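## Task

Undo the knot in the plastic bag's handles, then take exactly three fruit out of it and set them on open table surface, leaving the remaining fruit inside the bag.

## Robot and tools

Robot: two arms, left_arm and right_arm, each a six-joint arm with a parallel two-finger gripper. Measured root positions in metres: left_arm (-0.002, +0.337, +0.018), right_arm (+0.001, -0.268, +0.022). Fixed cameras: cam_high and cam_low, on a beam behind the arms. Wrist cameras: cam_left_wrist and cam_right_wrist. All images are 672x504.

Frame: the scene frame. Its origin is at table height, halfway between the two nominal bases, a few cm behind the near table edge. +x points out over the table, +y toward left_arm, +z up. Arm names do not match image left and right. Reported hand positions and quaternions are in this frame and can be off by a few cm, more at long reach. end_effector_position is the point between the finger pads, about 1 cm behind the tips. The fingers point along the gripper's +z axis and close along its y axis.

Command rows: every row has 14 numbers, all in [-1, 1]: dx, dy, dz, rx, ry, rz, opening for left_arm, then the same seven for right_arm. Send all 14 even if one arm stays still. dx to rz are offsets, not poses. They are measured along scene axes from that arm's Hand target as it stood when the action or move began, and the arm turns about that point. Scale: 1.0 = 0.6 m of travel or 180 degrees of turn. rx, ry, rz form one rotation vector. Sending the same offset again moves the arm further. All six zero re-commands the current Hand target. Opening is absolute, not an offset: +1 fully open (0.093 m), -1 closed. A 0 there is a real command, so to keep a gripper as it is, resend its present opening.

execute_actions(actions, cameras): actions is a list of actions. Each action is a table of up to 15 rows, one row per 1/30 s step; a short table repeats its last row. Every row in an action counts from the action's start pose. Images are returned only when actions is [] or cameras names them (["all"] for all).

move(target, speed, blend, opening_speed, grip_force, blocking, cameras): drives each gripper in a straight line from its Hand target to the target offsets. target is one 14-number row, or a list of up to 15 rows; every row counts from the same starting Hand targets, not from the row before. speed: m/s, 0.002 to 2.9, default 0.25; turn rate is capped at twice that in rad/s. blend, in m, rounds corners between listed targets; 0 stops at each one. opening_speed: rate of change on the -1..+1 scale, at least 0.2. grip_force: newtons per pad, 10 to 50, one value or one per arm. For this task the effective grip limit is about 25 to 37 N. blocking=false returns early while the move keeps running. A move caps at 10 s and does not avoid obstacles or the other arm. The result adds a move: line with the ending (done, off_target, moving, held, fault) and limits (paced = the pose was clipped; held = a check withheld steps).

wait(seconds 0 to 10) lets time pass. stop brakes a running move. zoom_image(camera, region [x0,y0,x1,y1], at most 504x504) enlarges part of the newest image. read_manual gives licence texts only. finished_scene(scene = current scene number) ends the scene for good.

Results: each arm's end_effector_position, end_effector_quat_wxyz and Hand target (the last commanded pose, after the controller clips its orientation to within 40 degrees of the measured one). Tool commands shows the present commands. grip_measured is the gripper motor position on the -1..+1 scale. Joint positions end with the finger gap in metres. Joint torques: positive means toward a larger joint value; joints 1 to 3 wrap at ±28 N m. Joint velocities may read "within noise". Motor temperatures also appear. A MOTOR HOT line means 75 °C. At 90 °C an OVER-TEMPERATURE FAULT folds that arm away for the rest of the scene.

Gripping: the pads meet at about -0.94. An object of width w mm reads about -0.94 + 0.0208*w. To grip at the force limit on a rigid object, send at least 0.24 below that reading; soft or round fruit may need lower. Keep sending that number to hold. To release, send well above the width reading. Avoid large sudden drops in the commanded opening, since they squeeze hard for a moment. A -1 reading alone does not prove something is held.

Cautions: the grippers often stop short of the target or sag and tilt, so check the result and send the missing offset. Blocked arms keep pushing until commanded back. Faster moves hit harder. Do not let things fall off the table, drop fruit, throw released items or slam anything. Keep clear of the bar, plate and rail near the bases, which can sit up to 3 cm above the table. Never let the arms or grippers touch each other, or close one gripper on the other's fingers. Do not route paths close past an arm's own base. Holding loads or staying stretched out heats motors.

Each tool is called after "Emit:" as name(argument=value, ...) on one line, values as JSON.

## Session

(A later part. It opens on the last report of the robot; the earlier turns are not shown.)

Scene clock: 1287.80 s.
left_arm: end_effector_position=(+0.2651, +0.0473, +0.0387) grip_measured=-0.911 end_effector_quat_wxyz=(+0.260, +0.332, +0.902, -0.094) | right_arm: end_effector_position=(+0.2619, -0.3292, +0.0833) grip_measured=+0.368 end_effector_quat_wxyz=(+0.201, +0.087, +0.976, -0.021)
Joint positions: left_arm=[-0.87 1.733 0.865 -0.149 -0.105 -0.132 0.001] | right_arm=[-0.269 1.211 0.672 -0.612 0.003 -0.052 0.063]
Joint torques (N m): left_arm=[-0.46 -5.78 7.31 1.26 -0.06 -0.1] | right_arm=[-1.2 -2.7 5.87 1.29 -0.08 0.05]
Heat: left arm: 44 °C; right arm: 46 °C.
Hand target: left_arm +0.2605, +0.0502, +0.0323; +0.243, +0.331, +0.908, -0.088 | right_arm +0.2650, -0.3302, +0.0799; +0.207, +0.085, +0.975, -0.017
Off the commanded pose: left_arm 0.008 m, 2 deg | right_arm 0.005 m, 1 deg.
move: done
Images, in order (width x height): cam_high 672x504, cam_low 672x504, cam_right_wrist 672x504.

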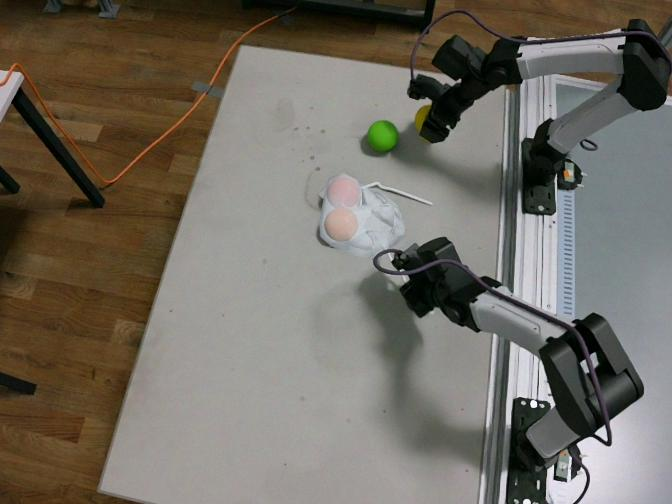

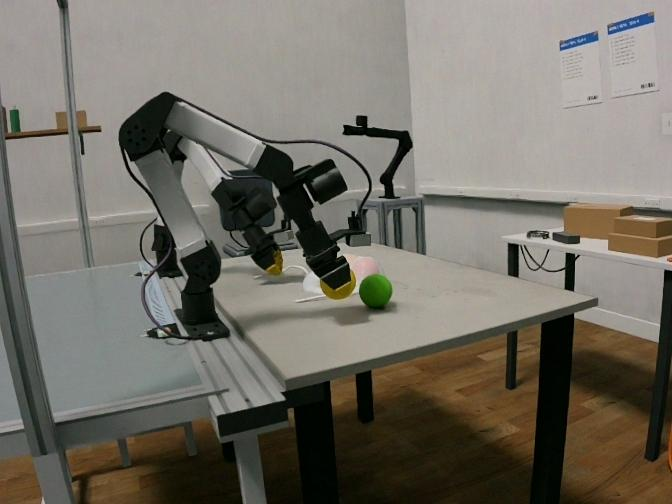

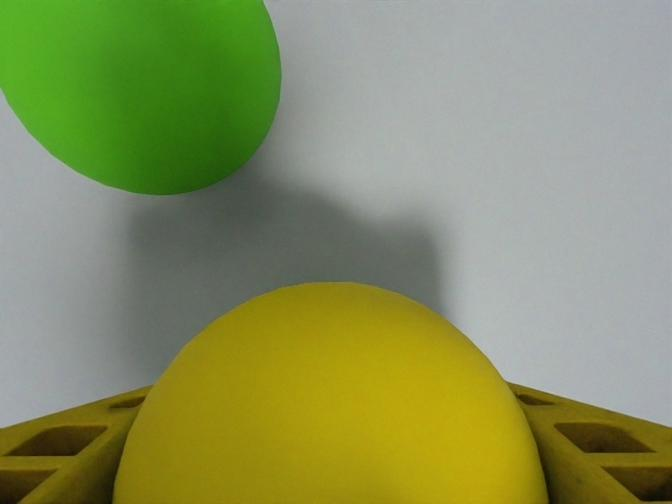

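Emit:
move(target=[0,0,0,0,0,0,-1, 0,0,-0.0583,0,0,0,0.2], speed=0.05)

Emit:
move(target=[0,0,0,0,0,0,-1, 0,0,-0.008,0,0,0,0.2], speed=0.03)

Scene clock: 1291.57 s.
left_arm: end_effector_position=(+0.2651, +0.0473, +0.0387) grip_measured=-0.911 end_effector_quat_wxyz=(+0.260, +0.332, +0.902, -0.094) | right_arm: end_effector_position=(+0.2632, -0.3287, +0.0485) grip_measured=+0.368 end_effector_quat_wxyz=(+0.202, +0.085, +0.976, -0.020)
Joint positions: left_arm=[-0.87 1.733 0.865 -0.149 -0.105 -0.132 0.001] | right_arm=[-0.269 1.283 0.568 -0.436 0.002 -0.056 0.063]
Joint torques (N m): left_arm=[-0.55 -5.72 7.2 1.25 -0.05 -0.14] | right_arm=[-1.46 -2.91 5.48 1.28 -0.1 0.05]
Heat: left arm: 44 °C; right arm: 45 °C.
Hand target: left_arm +0.2605, +0.0502, +0.0323; +0.243, +0.331, +0.908, -0.088 | right_arm +0.2650, -0.3302, +0.0449; +0.207, +0.085, +0.975, -0.018
Off the commanded pose: left_arm 0.008 m, 2 deg | right_arm 0.004 m, 1 deg.
move: done

Scene clock: 1292.53 s.
left_arm: end_effector_position=(+0.2651, +0.0473, +0.0387) grip_measured=-0.911 end_effector_quat_wxyz=(+0.260, +0.332, +0.902, -0.094) | right_arm: end_effector_position=(+0.2632, -0.3294, +0.0436) grip_measured=+0.368 end_effector_quat_wxyz=(+0.202, +0.087, +0.975, -0.020)
Joint positions: left_arm=[-0.87 1.733 0.865 -0.149 -0.105 -0.132 0.001] | right_arm=[-0.272 1.296 0.555 -0.41 0.001 -0.056 0.063]
Joint torques (N m): left_arm=[-0.5 -5.83 7.28 1.25 -0.08 -0.12] | right_arm=[-1.05 -3.04 5.41 1.29 -0.06 -0.02]
Heat: left arm: 44 °C; right arm: 45 °C.
Hand target: left_arm +0.2605, +0.0502, +0.0323; +0.243, +0.331, +0.908, -0.088 | right_arm +0.2650, -0.3301, +0.0401; +0.207, +0.085, +0.975, -0.017
Off the commanded pose: left_arm 0.008 m, 2 deg | right_arm 0.004 m, 1 deg.
move: done

Emit:
move(target=[0,0,0,0,0,0,-1, 0,0,-0.007,0,0,0,0.2], speed=0.03, cameras=["cam_low", "cam_right_wrist"])

Emit:
zoom_image(camera="cam_low", region=[260, 220, 430, 340])

Scene clock: 1296.17 s.
left_arm: end_effector_position=(+0.2651, +0.0473, +0.0387) grip_measured=-0.911 end_effector_quat_wxyz=(+0.260, +0.332, +0.902, -0.094) | right_arm: end_effector_position=(+0.2642, -0.3296, +0.0409) grip_measured=+0.368 end_effector_quat_wxyz=(+0.204, +0.087, +0.975, -0.021)
Joint positions: left_arm=[-0.87 1.733 0.865 -0.149 -0.105 -0.132 0.001] | right_arm=[-0.272 1.305 0.547 -0.388 0.001 -0.056 0.063]
Joint torques (N m): left_arm=[-0.54 -5.82 7.3 1.24 -0.05 -0.12] | right_arm=[-1.21 -2.93 5.11 1.3 -0.11 0.03]
Heat: left arm: 44 °C; right arm: 44 °C.
Hand target: left_arm +0.2605, +0.0502, +0.0323; +0.243, +0.331, +0.908, -0.088 | right_arm +0.2651, -0.3301, +0.0359; +0.207, +0.085, +0.975, -0.017
Off the commanded pose: left_arm 0.008 m, 2 deg | right_arm 0.005 m, 1 deg.
move: done
Images, in order (width x height): cam_low 672x504, cam_right_wrist 672x504.

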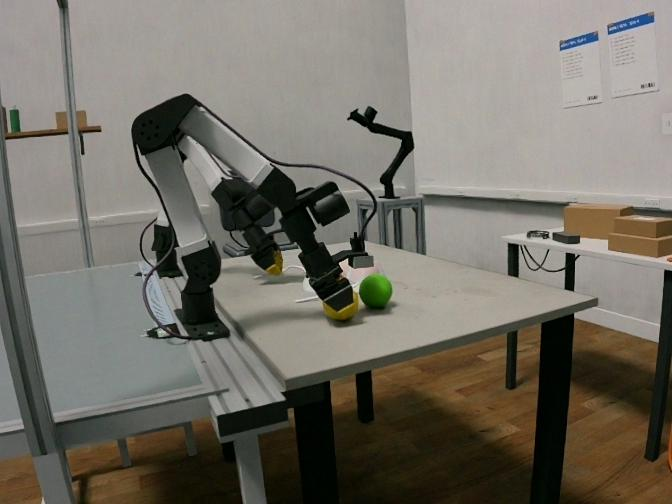

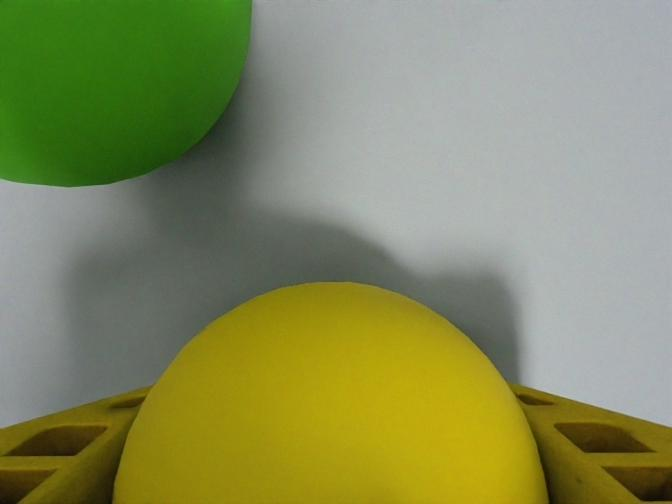

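Scaled by 2.965 from the camera's 672x504 image, which has a finer 960x720 frame.

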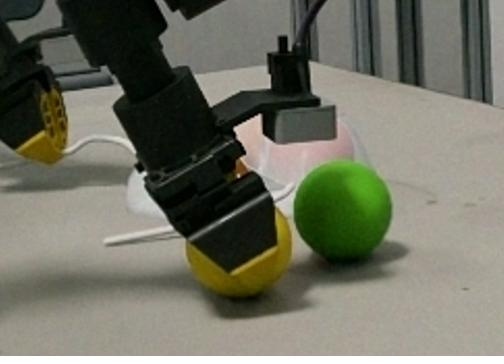

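Emit:
move(target=[0,0,0,0,0,0,-1, 0,0,-0.008,0,0,0,0.2], speed=0.03)

Scene clock: 1298.47 s.
left_arm: end_effector_position=(+0.2651, +0.0473, +0.0387) grip_measured=-0.911 end_effector_quat_wxyz=(+0.260, +0.332, +0.902, -0.094) | right_arm: end_effector_position=(+0.2657, -0.3298, +0.0395) grip_measured=+0.368 end_effector_quat_wxyz=(+0.208, +0.086, +0.974, -0.021)
Joint positions: left_arm=[-0.87 1.733 0.865 -0.149 -0.105 -0.132 0.001] | right_arm=[-0.272 1.309 0.54 -0.368 0 -0.056 0.063]
Joint torques (N m): left_arm=[-0.47 -5.79 7.32 1.24 -0.05 -0.11] | right_arm=[-1.28 -2.24 4.68 1.4 -0.11 -0.01]
Heat: left arm: 44 °C; right arm: 44 °C.
Hand target: left_arm +0.2605, +0.0502, +0.0323; +0.243, +0.331, +0.908, -0.088 | right_arm +0.2650, -0.3301, +0.0311; +0.207, +0.085, +0.975, -0.017
Off the commanded pose: left_arm 0.008 m, 2 deg | right_arm 0.008 m, 0 deg.
move: done

Emit:
move(target=[0,0,0,0,0,0,-1, 0,0,0.01,0,0,0,0.6], speed=0.03, opening_speed=0.4)

Emit:
move(target=[0,0,0,0,0,0,-1, 0,0,0,0,0,0,1.0], speed=0.03, opening_speed=0.4, cameras=["cam_right_wrist"])

Scene clock: 1302.73 s.
left_arm: end_effector_position=(+0.2651, +0.0473, +0.0387) grip_measured=-0.911 end_effector_quat_wxyz=(+0.260, +0.332, +0.902, -0.094) | right_arm: end_effector_position=(+0.2659, -0.3299, +0.0396) grip_measured=+0.597 end_effector_quat_wxyz=(+0.209, +0.086, +0.974, -0.021)
Joint positions: left_arm=[-0.87 1.733 0.865 -0.149 -0.105 -0.132 0.001] | right_arm=[-0.272 1.309 0.54 -0.367 0 -0.056 0.074]
Joint torques (N m): left_arm=[-0.38 -5.79 7.35 1.25 -0.08 -0.11] | right_arm=[-1.17 -3.38 5.94 1.13 -0.11 0.03]
Heat: left arm: 44 °C; right arm: 43 °C.
Hand target: left_arm +0.2605, +0.0502, +0.0323; +0.243, +0.331, +0.908, -0.088 | right_arm +0.2650, -0.3301, +0.0371; +0.207, +0.085, +0.975, -0.017
Off the commanded pose: left_arm 0.008 m, 2 deg | right_arm 0.003 m, 1 deg.
move: done

Scene clock: 1303.93 s.
left_arm: end_effector_position=(+0.2651, +0.0473, +0.0387) grip_measured=-0.911 end_effector_quat_wxyz=(+0.260, +0.332, +0.902, -0.094) | right_arm: end_effector_position=(+0.2659, -0.3299, +0.0396) grip_measured=+1.000 end_effector_quat_wxyz=(+0.209, +0.086, +0.974, -0.021)
Joint positions: left_arm=[-0.87 1.733 0.865 -0.149 -0.105 -0.132 0.001] | right_arm=[-0.272 1.309 0.54 -0.367 0 -0.056 0.093]
Joint torques (N m): left_arm=[-0.47 -5.75 7.32 1.24 -0.07 -0.12] | right_arm=[-1.13 -3.38 6 1.05 -0.11 0.03]
Heat: left arm: 44 °C; right arm: 43 °C.
Hand target: left_arm +0.2605, +0.0502, +0.0323; +0.243, +0.331, +0.908, -0.088 | right_arm +0.2650, -0.3301, +0.0371; +0.207, +0.085, +0.975, -0.017
Off the commanded pose: left_arm 0.008 m, 2 deg | right_arm 0.003 m, 1 deg.
move: done
Images, in order (width x height): cam_right_wrist 672x504.

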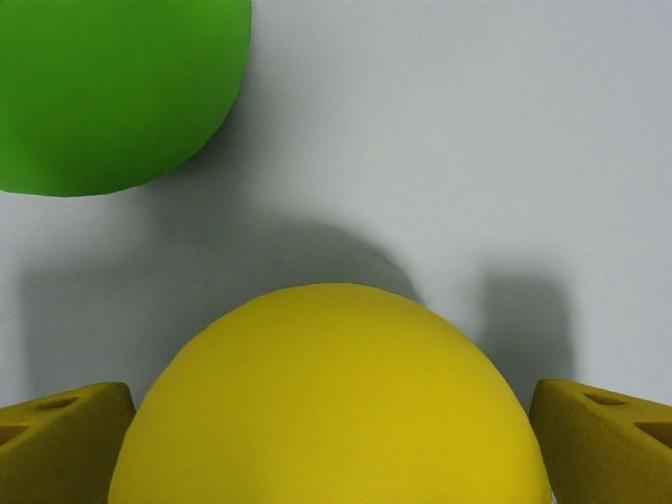

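Emit:
move(target=[[0,0,0,0,0,0,-1, -0.06,0.0115,0.152,0,0,0,1.0],[0,0,0,0,0,0,-1, -0.03,0.18,0.27,0,0,0.08,1.0],[0,0,0,0,0,0,-1, 0.04,0.36,0.27,0,0,0.17,1.0]], speed=[0.07, 0.15, 0.15], blend=[0.02, 0.05, 0], cameras=["cam_right_wrist", "cam_low", "cam_high"])

Emit:
zoom_image(camera="cam_low", region=[260, 220, 430, 340])

Emit:
zoom_image(camera="cam_high", region=[290, 110, 460, 280])

Scene clock: 1319.17 s.
left_arm: end_effector_position=(+0.2651, +0.0473, +0.0387) grip_measured=-0.911 end_effector_quat_wxyz=(+0.260, +0.332, +0.902, -0.094) | right_arm: end_effector_position=(+0.2796, -0.1227, +0.1904) grip_measured=+1.000 end_effector_quat_wxyz=(+0.186, -0.169, +0.967, +0.031)
Joint positions: left_arm=[-0.87 1.733 0.865 -0.149 -0.105 -0.132 0.001] | right_arm=[0.5 1.4 1.238 -1.04 0.095 0.175 0.093]
Joint torques (N m): left_arm=[-0.42 -5.79 7.24 1.26 -0.06 -0.11] | right_arm=[0.51 -4.25 9.74 1.11 0.1 0.06]
Motor temperatures (°C): left_arm=[22 32 44 35 21 24 23] | right_arm=[24 42 41 30 24 26 24]
Heat: left arm: 44 °C; right arm: 42 °C.
Hand target: left_arm +0.2605, +0.0502, +0.0323; +0.243, +0.331, +0.908, -0.088 | right_arm +0.2890, -0.1141, +0.1992; +0.204, -0.175, +0.962, +0.038
Off the commanded pose: left_arm 0.008 m, 2 deg | right_arm 0.015 m, 2 deg.
move: off_target (right_arm)
Images, in order (width x height): cam_high 672x504, cam_low 672x504, cam_right_wrist 672x504.

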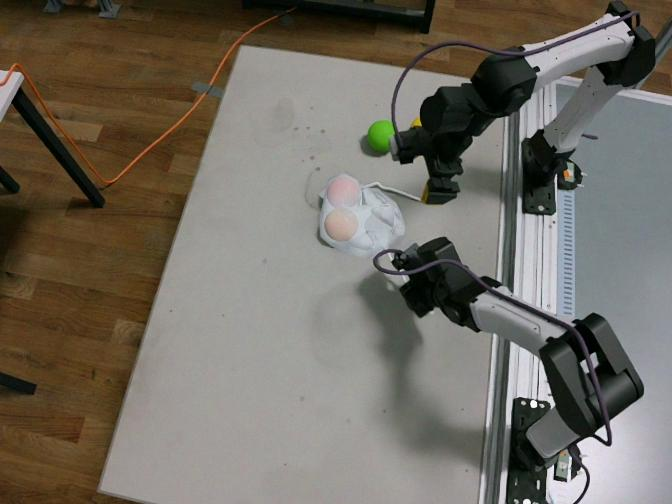

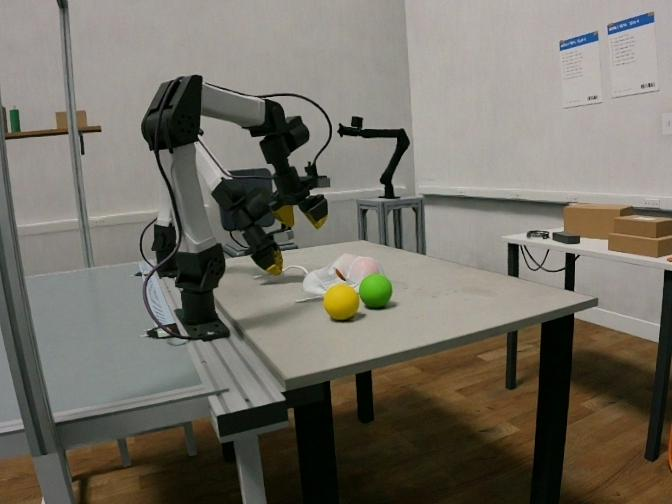

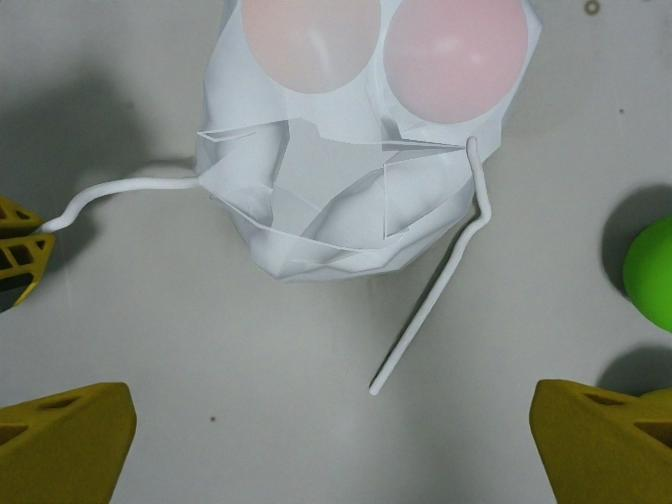

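Scaled by 2.965 from the camera's 672x504 image, which has a finer 960x720 frame.

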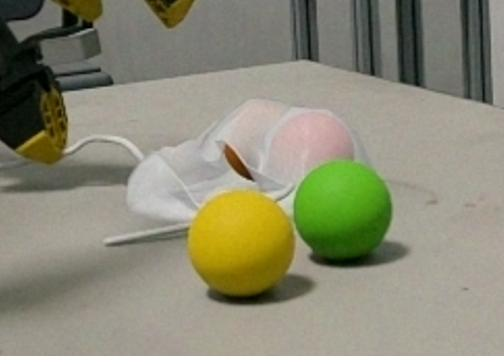

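Scaled by 2.965 from the camera's 672x504 image, which has a finer 960x720 frame.

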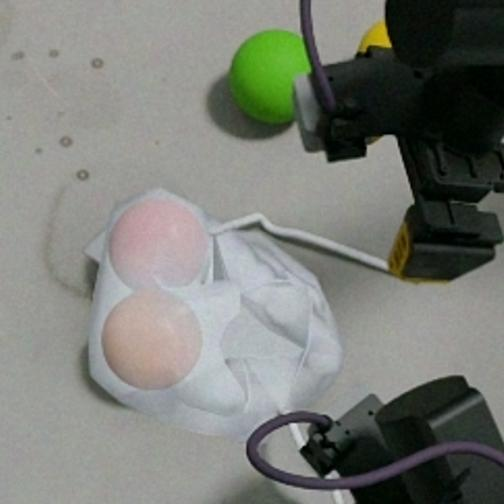

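Emit:
move(target=[0.0942,-0.0387,0.0962,-0.0144,-0.0174,0.0113,-1, -0.045,-0.085,0.043,0,0,0,1.0], speed=0.08, cameras=["cam_right_wrist", "cam_low", "cam_high", "cam_left_wrist"])

Emit:
zoom_image(camera="cam_low", region=[220, 200, 430, 340])

Scene clock: 1386.77 s.
left_arm: end_effector_position=(+0.3177, +0.0257, +0.0933) grip_measured=-0.911 end_effector_quat_wxyz=(+0.293, +0.303, +0.901, -0.102) | right_arm: end_effector_position=(+0.2667, -0.1626, +0.2178) grip_measured=+1.000 end_effector_quat_wxyz=(+0.203, -0.173, +0.963, +0.033)
Joint positions: left_arm=[-0.813 1.773 1.121 -0.292 -0.105 -0.128 0.001] | right_arm=[0.381 1.269 1.238 -1.127 0.054 0.052 0.093]
Joint torques (N m): left_arm=[0.14 -6.38 9.89 1.23 0.02 0.19] | right_arm=[-1.18 -5.5 8.12 0.76 -0.1 0.04]
Heat: left arm: 44 °C; right arm: 43 °C.
Hand target: left_arm +0.3170, +0.0271, +0.0900; +0.277, +0.311, +0.904, -0.095 | right_arm +0.2621, -0.1651, +0.2250; +0.204, -0.176, +0.962, +0.038
Off the commanded pose: left_arm 0.004 m, 2 deg | right_arm 0.009 m, 1 deg.
move: done

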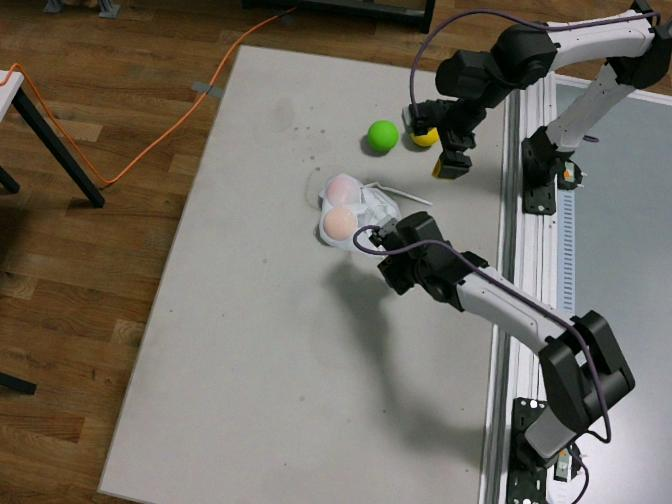

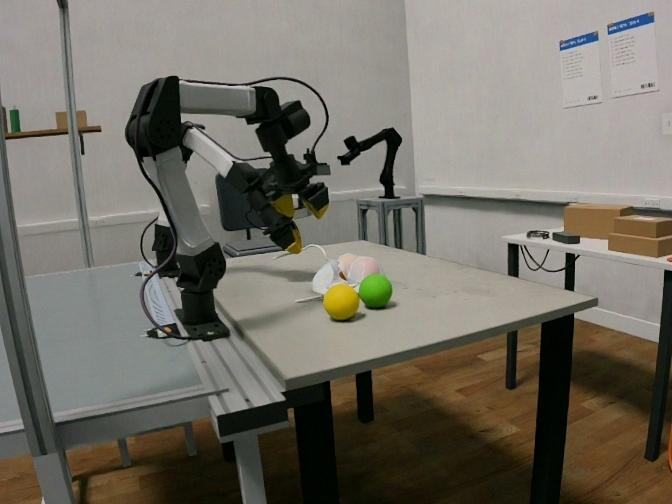

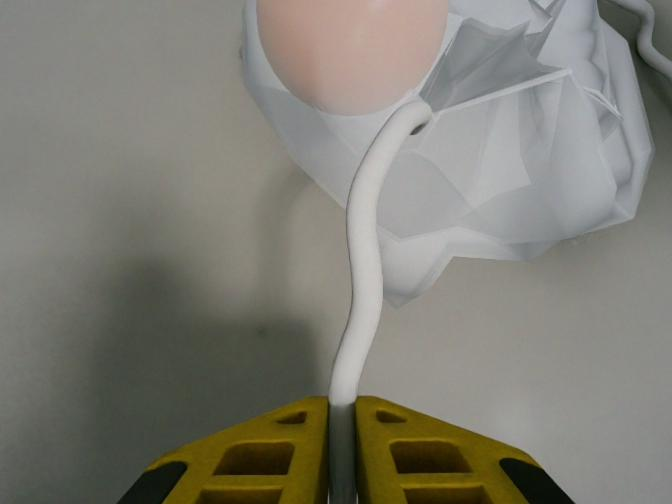

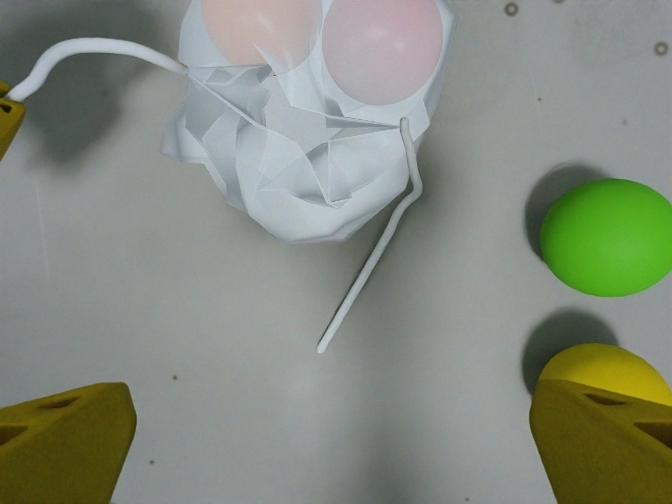

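Scaled by 2.400 from the camera's 672x504 image, which has a finer 960x720 frame.

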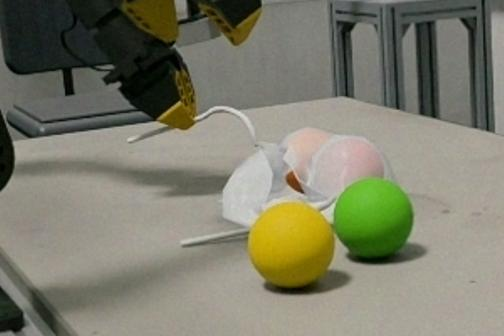

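Emit:
move(target=[0.15,0.0,0.0667,-0.0128,-0.0182,0.0221,-1, 0,0,0,0,0,0,1.0], speed=0.08, cameras=["cam_right_wrist", "cam_low", "cam_high", "cam_left_wrist"])

Emit:
zoom_image(camera="cam_low", region=[220, 200, 430, 340])

Emit:
zoom_image(camera="cam_right_wrist", region=[130, 0, 490, 270])

Scene clock: 1393.60 s.
left_arm: end_effector_position=(+0.4089, +0.0274, +0.1338) grip_measured=-0.911 end_effector_quat_wxyz=(+0.330, +0.266, +0.901, -0.096) | right_arm: end_effector_position=(+0.2666, -0.1625, +0.2178) grip_measured=+1.000 end_effector_quat_wxyz=(+0.203, -0.174, +0.963, +0.033)
Joint positions: left_arm=[-0.674 1.929 1.452 -0.392 -0.08 -0.066 0.001] | right_arm=[0.381 1.269 1.238 -1.128 0.054 0.052 0.093]
Joint torques (N m): left_arm=[-0.03 -7.79 10.61 1.29 0.16 0.18] | right_arm=[-1.16 -5.44 8.05 0.76 -0.1 0.04]
Heat: left arm: 44 °C; right arm: 43 °C.
Hand target: left_arm +0.4070, +0.0269, +0.1302; +0.312, +0.277, +0.904, -0.095 | right_arm +0.2620, -0.1651, +0.2250; +0.204, -0.176, +0.962, +0.038
Off the commanded pose: left_arm 0.004 m, 2 deg | right_arm 0.009 m, 1 deg.
move: done

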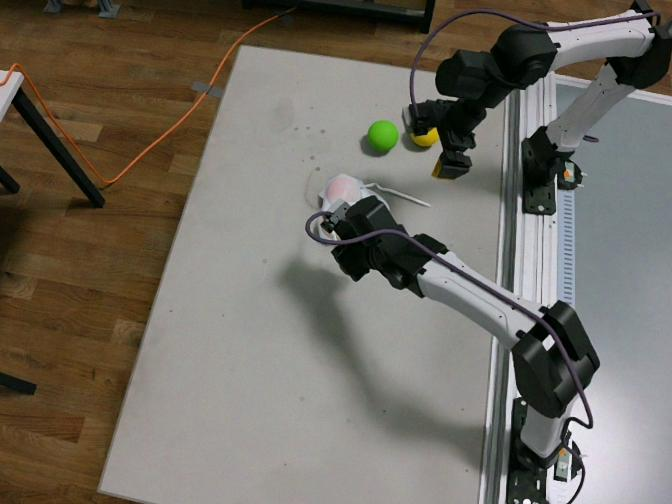

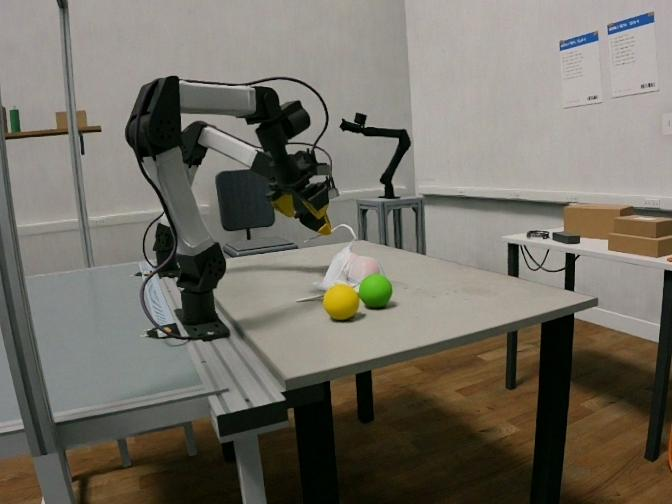

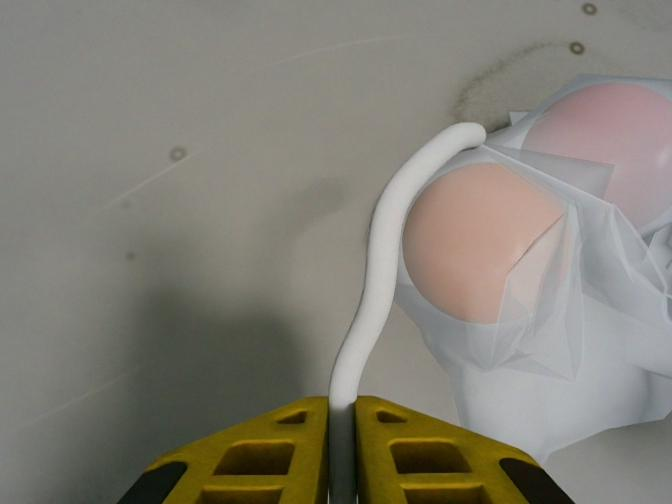

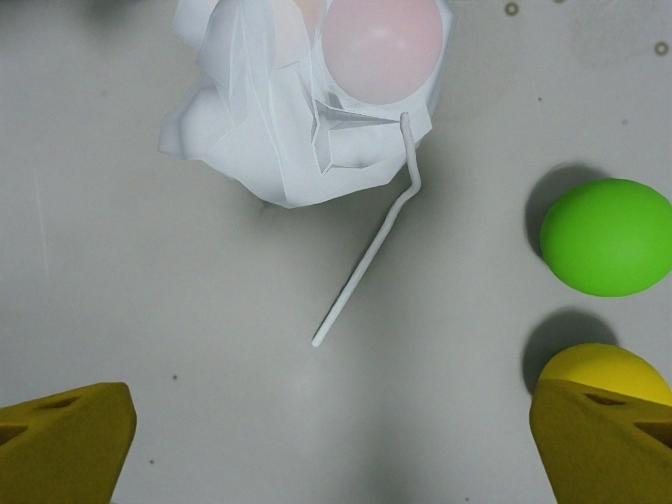

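Scaled by 2.400 from the camera's 672x504 image, which has a finer 960x720 frame.

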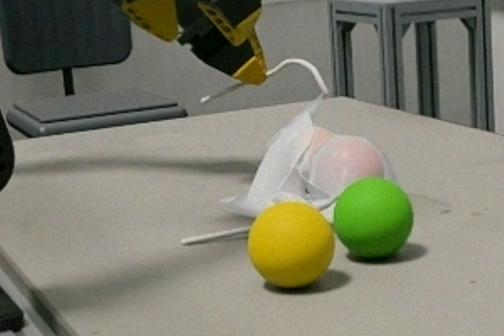

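Scaled by 1.400 from the camera's 672x504 image, which has a finer 960x720 frame.

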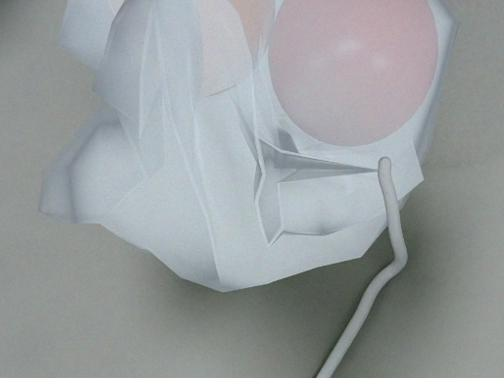

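Emit:
zoom_image(camera="cam_left_wrist", region=[340, 60, 672, 310])

Emit:
zoom_image(camera="cam_left_wrist", region=[340, 250, 672, 500])

Scaled by 1.518 from the camera's 672x504 image, which has a finer 960x720 frame.

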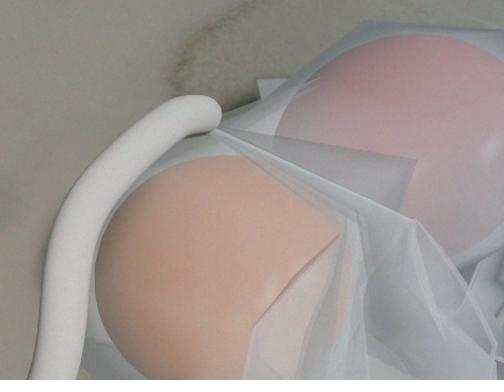

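Scaled by 1.518 from the camera's 672x504 image, which has a finer 960x720 frame.

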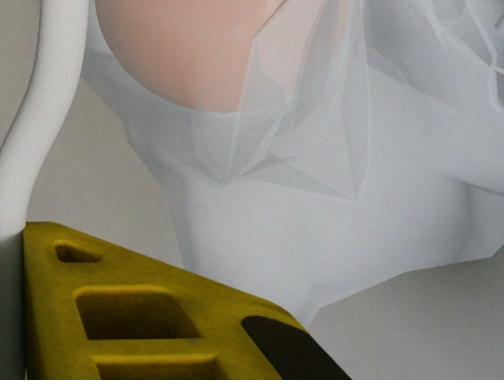

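Emit:
move(target=[[-0.15,0.0,-0.0667,0.0128,0.0182,-0.0221,-1, 0,0,0,0,0,0,1.0],[-0.2442,0.0387,-0.1629,0.0272,0.0356,-0.0334,-1, 0.045,0.085,-0.043,0,0,0,1.0]], speed=[0.08, 0.06], blend=[0.02, 0], cameras=["cam_right_wrist", "cam_low", "cam_high", "cam_left_wrist"])

Emit:
zoom_image(camera="cam_right_wrist", region=[130, 0, 560, 300])

Scene clock: 1439.53 s.
left_arm: end_effector_position=(+0.2550, +0.0568, +0.0210) grip_measured=-0.911 end_effector_quat_wxyz=(+0.215, +0.340, +0.912, -0.078) | right_arm: end_effector_position=(+0.2779, -0.1228, +0.1899) grip_measured=+1.000 end_effector_quat_wxyz=(+0.182, -0.178, +0.967, +0.032)
Joint positions: left_arm=[-0.866 1.771 0.883 -0.228 -0.088 -0.132 0.001] | right_arm=[0.498 1.399 1.238 -1.046 0.087 0.158 0.093]
Joint torques (N m): left_arm=[-0.77 -8.79 5.67 1.85 -0.24 -0.12] | right_arm=[0.49 -4.14 9.61 1.17 0.17 0.18]
Heat: left arm: 47 °C; right arm: 43 °C.
Hand target: left_arm +0.2604, +0.0501, +0.0324; +0.244, +0.331, +0.907, -0.088 | right_arm +0.2892, -0.1142, +0.1992; +0.204, -0.175, +0.962, +0.038
Off the commanded pose: left_arm 0.014 m, 4 deg | right_arm 0.017 m, 3 deg.
move: off_target (left_arm, right_arm)

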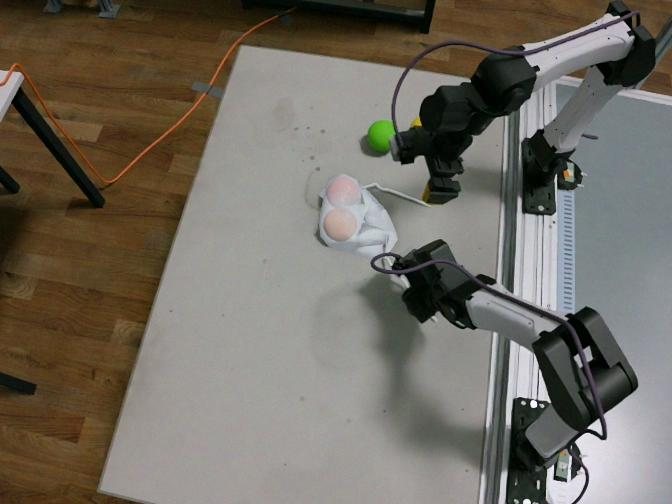

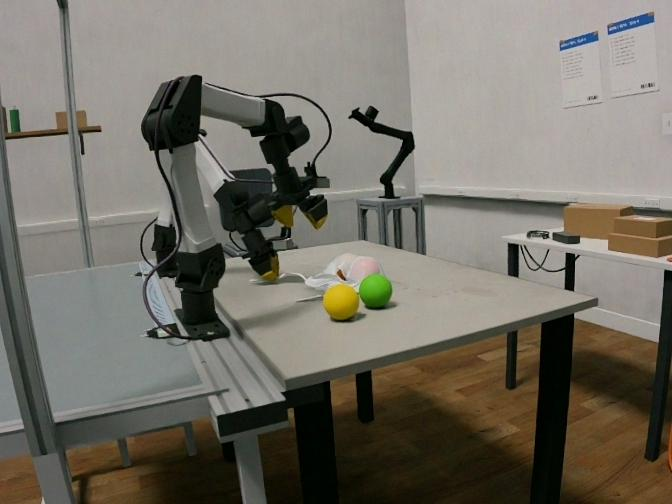

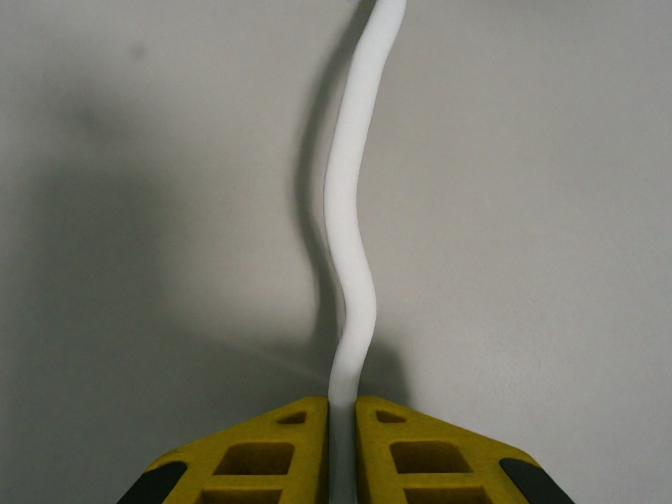

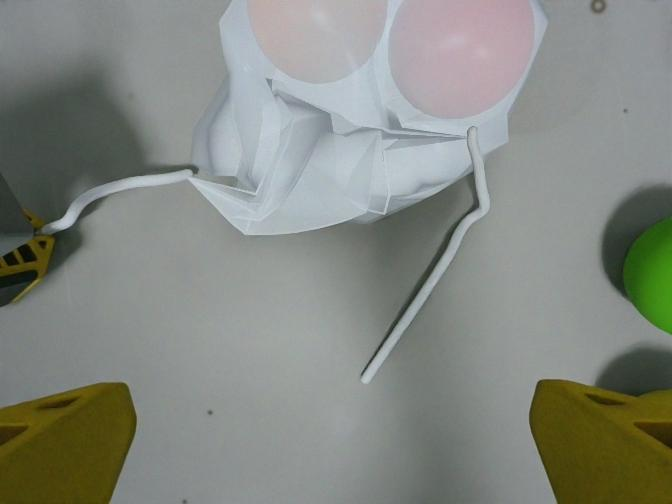

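Scaled by 1.172 from the camera's 672x504 image, which has a finer 960x720 frame.

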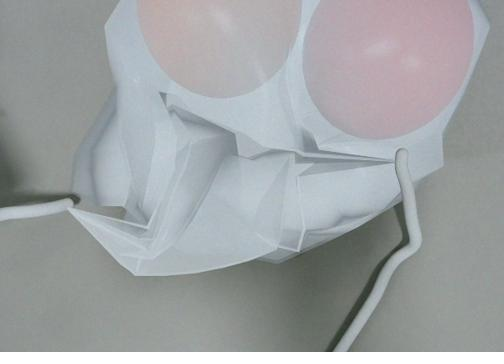

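Emit:
zoom_image(camera="cam_right_wrist", region=[170, 50, 420, 250])

Emit:
zoom_image(camera="cam_low", region=[280, 240, 400, 330])

Emit:
zoom_image(camera="cam_high", region=[300, 160, 430, 270])

Scaled by 2.016 from the camera's 672x504 image, which has a finer 960x720 frame.

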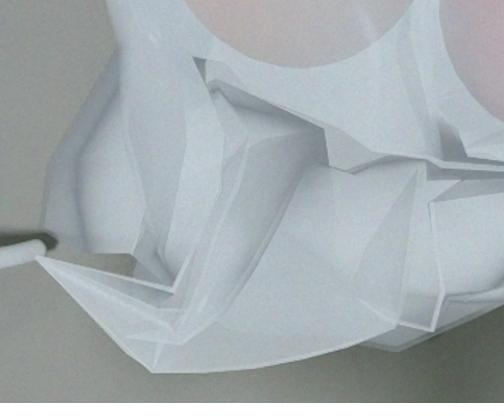

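Scaled by 4.200 from the camera's 672x504 image, which has a finer 960x720 frame.

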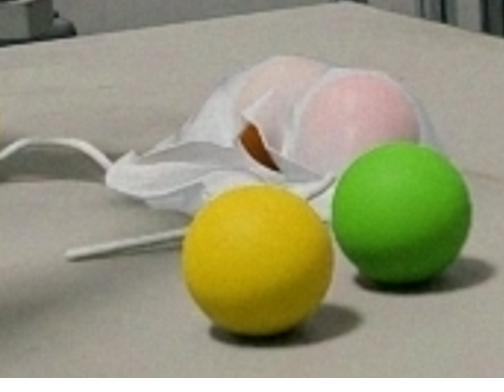

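Scaled by 3.877 from the camera's 672x504 image, which has a finer 960x720 frame.

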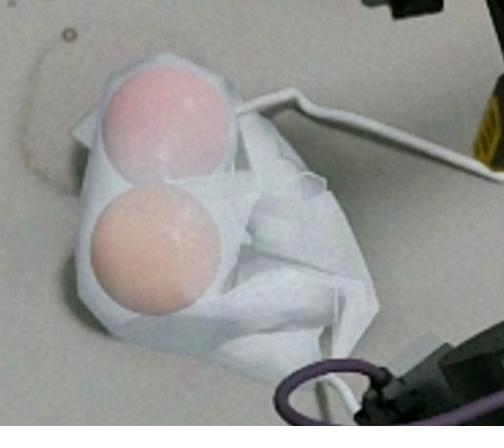

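Emit:
move(target=[-0.0333,0.0583,0.01,0,0,0,-1, 0,0,0,0,0,0,1.0], speed=0.05, cameras=["cam_right_wrist", "cam_left_wrist"])

Emit:
zoom_image(camera="cam_right_wrist", region=[170, 50, 420, 250])

Scene clock: 1461.20 s.
left_arm: end_effector_position=(+0.2353, +0.0870, +0.0315) grip_measured=-0.911 end_effector_quat_wxyz=(+0.224, +0.333, +0.913, -0.081) | right_arm: end_effector_position=(+0.2779, -0.1228, +0.1899) grip_measured=+1.000 end_effector_quat_wxyz=(+0.182, -0.178, +0.967, +0.032)
Joint positions: left_arm=[-0.854 1.61 0.738 -0.224 -0.088 -0.132 0.001] | right_arm=[0.498 1.399 1.238 -1.046 0.087 0.158 0.093]
Joint torques (N m): left_arm=[0.25 -7.21 5.6 1.76 -0.13 0.13] | right_arm=[0.7 -4.08 9.55 1.18 0.17 0.22]
Motor temperatures (°C): left_arm=[22 38 46 35 21 24 23] | right_arm=[24 40 43 30 24 26 24]
Heat: left arm: 46 °C; right arm: 43 °C.
Hand target: left_arm +0.2405, +0.0852, +0.0384; +0.244, +0.331, +0.907, -0.088 | right_arm +0.2891, -0.1142, +0.1992; +0.204, -0.175, +0.962, +0.038
Off the commanded pose: left_arm 0.009 m, 3 deg | right_arm 0.017 m, 3 deg.
move: off_target (left_arm, right_arm)
Images, in order (width x height): cam_left_wrist 672x504, cam_right_wrist 672x504.

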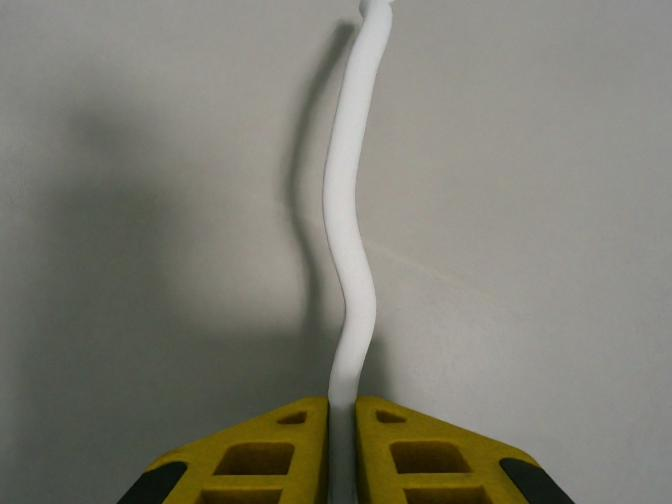

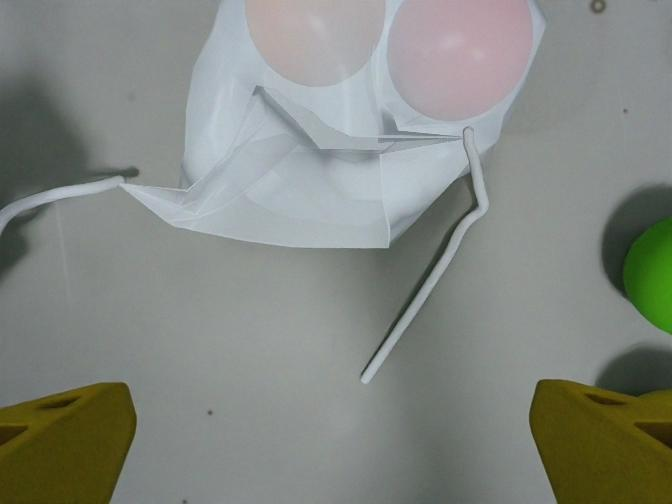

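Scaled by 2.016 from the camera's 672x504 image, which has a finer 960x720 frame.

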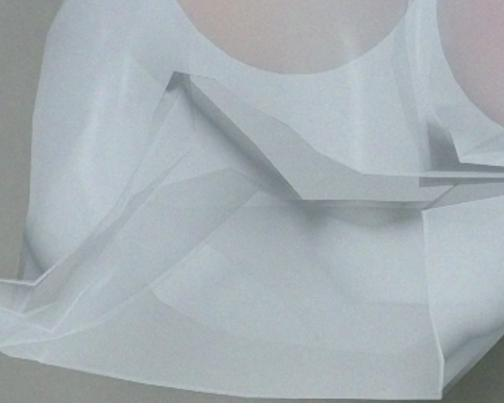

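Emit:
move(target=[0,0,0,0,0,0,-1, 0.0812,0.0258,-0.1153,0.0448,-0.1079,0.0238,1.0], speed=0.1, cameras=["cam_right_wrist", "cam_low", "cam_high"])

Emit:
zoom_image(camera="cam_right_wrist", region=[60, 100, 564, 504])

Scene clock: 1478.33 s.
left_arm: end_effector_position=(+0.2353, +0.0870, +0.0315) grip_measured=-0.911 end_effector_quat_wxyz=(+0.224, +0.333, +0.913, -0.081) | right_arm: end_effector_position=(+0.3350, -0.0991, +0.1308) grip_measured=+1.000 end_effector_quat_wxyz=(+0.365, -0.198, +0.906, +0.078)
Joint positions: left_arm=[-0.854 1.61 0.738 -0.224 -0.088 -0.132 0.001] | right_arm=[0.464 1.384 0.782 -0.207 0.073 0.038 0.093]
Joint torques (N m): left_arm=[0.13 -7.25 5.63 1.74 -0.11 0.12] | right_arm=[-1.07 -5.42 5.83 1.81 -0.1 0]
Heat: left arm: 45 °C; right arm: 44 °C.
Hand target: left_arm +0.2405, +0.0852, +0.0384; +0.244, +0.331, +0.907, -0.088 | right_arm +0.3377, -0.0986, +0.1299; +0.373, -0.200, +0.902, +0.083
Off the commanded pose: left_arm 0.009 m, 3 deg | right_arm 0.003 m, 1 deg.
move: off_target (left_arm)
Images, in order (width x height): cam_high 672x504, cam_low 672x504, cam_right_wrist 672x504.

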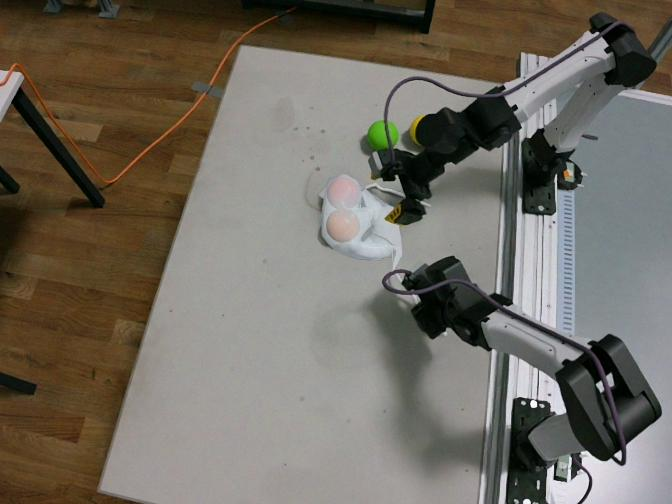

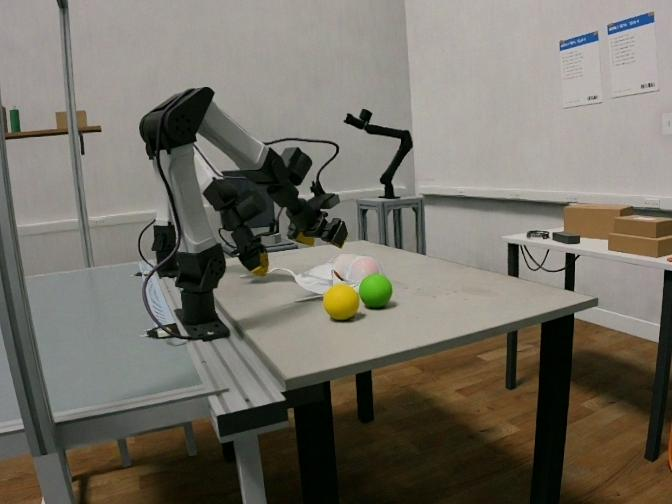

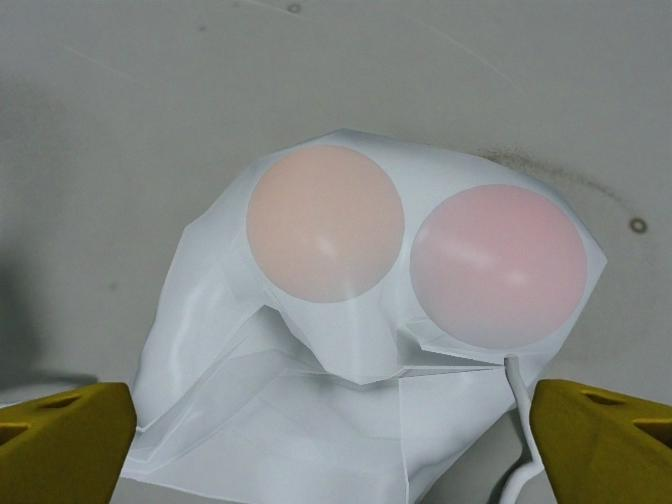

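Scaled by 1.000.

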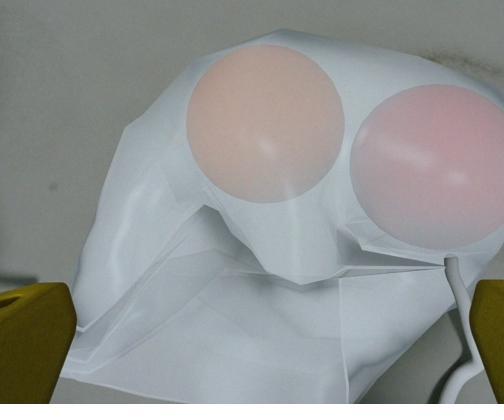

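Emit:
zoom_image(camera="cam_right_wrist", region=[330, 320, 560, 504])

Emit:
zoom_image(camera="cam_right_wrist", region=[120, 280, 400, 504])

Scaled by 2.191 from the camera's 672x504 image, which has a finer 960x720 frame.

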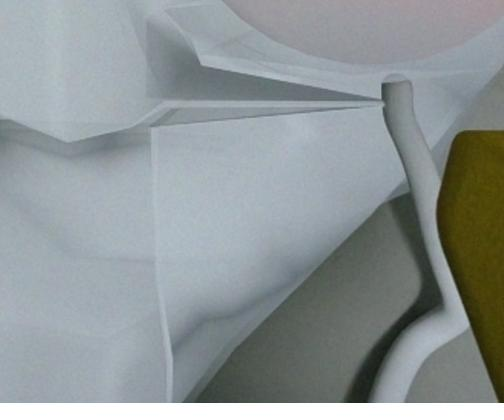

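Scaled by 1.800 from the camera's 672x504 image, which has a finer 960x720 frame.

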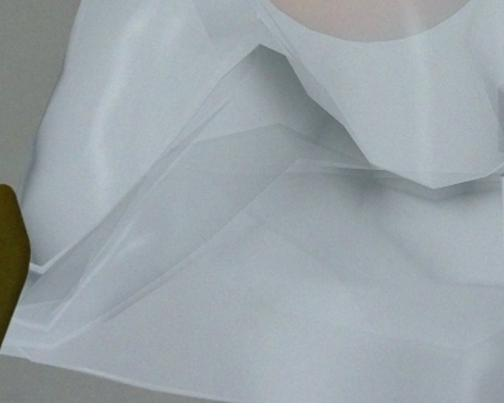

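Emit:
move(target=[0,0,0,0,0,0,-1, -0.0082,0.037,-0.025,0,0,-0.0833,0.1], speed=0.08, opening_speed=1.0, cameras=["cam_right_wrist"])

Scene clock: 1520.63 s.
left_arm: end_effector_position=(+0.2353, +0.0870, +0.0315) grip_measured=-0.911 end_effector_quat_wxyz=(+0.224, +0.333, +0.913, -0.081) | right_arm: end_effector_position=(+0.3263, -0.0844, +0.1091) grip_measured=+0.103 end_effector_quat_wxyz=(+0.368, -0.086, +0.925, +0.027)
Joint positions: left_arm=[-0.854 1.61 0.738 -0.224 -0.088 -0.132 0.001] | right_arm=[0.635 1.477 0.782 -0.189 0.36 0.355 0.05]
Joint torques (N m): left_arm=[0.14 -7.27 5.65 1.75 -0.1 0.12] | right_arm=[0.8 -4.71 8.61 1.61 0.4 0.23]
Heat: left arm: 43 °C; right arm: 43 °C.
Hand target: left_arm +0.2405, +0.0852, +0.0384; +0.244, +0.331, +0.907, -0.088 | right_arm +0.3328, -0.0765, +0.1148; +0.381, -0.081, +0.920, +0.033
Off the commanded pose: left_arm 0.009 m, 3 deg | right_arm 0.012 m, 2 deg.
move: off_target (left_arm, right_arm)
Images, in order (width x height): cam_right_wrist 672x504.

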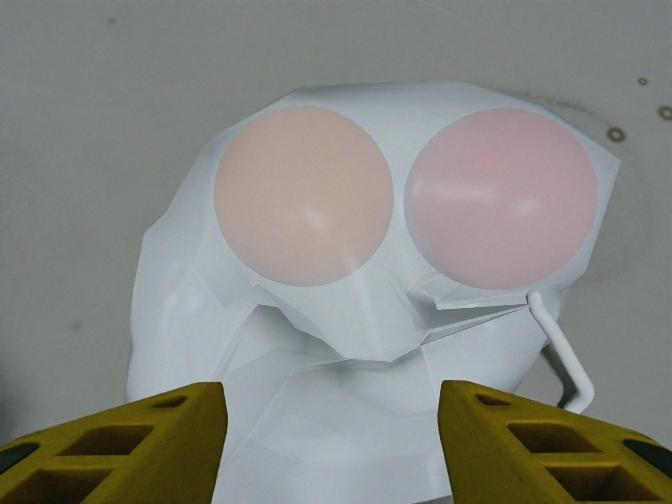

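Emit:
move(target=[0,0,0,0,0,0,-1, 0.007,0.0115,-0.0913,0,0,0.01,0.1], speed=0.06, cameras=["cam_right_wrist"])

Scene clock: 1538.70 s.
left_arm: end_effector_position=(+0.2353, +0.0870, +0.0315) grip_measured=-0.911 end_effector_quat_wxyz=(+0.224, +0.333, +0.913, -0.081) | right_arm: end_effector_position=(+0.3379, -0.0739, +0.0655) grip_measured=+0.103 end_effector_quat_wxyz=(+0.380, -0.087, +0.920, +0.032)
Joint positions: left_arm=[-0.854 1.61 0.738 -0.224 -0.088 -0.132 0.001] | right_arm=[0.635 1.634 0.709 0.07 0.36 0.345 0.05]
Joint torques (N m): left_arm=[0.16 -7.27 5.59 1.76 -0.11 0.13] | right_arm=[0.13 -5.48 5.16 1.71 0.08 0.04]
Heat: left arm: 43 °C; right arm: 44 °C.
Hand target: left_arm +0.2405, +0.0852, +0.0384; +0.244, +0.331, +0.907, -0.088 | right_arm +0.3372, -0.0695, +0.0603; +0.381, -0.095, +0.919, +0.039
Off the commanded pose: left_arm 0.009 m, 3 deg | right_arm 0.007 m, 1 deg.
move: off_target (left_arm)
Images, in order (width x height): cam_right_wrist 672x504.

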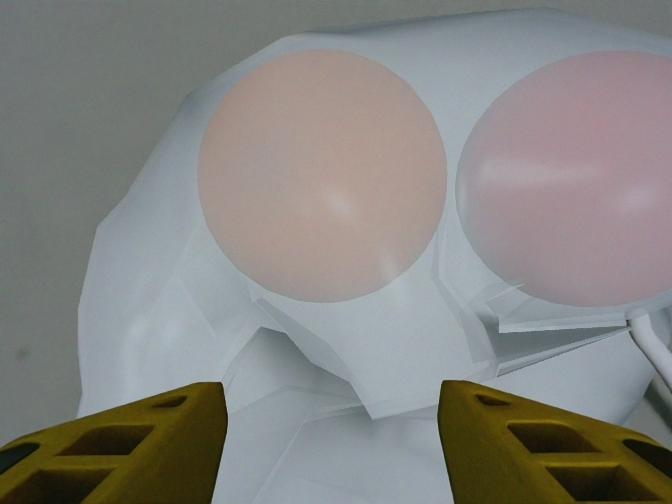

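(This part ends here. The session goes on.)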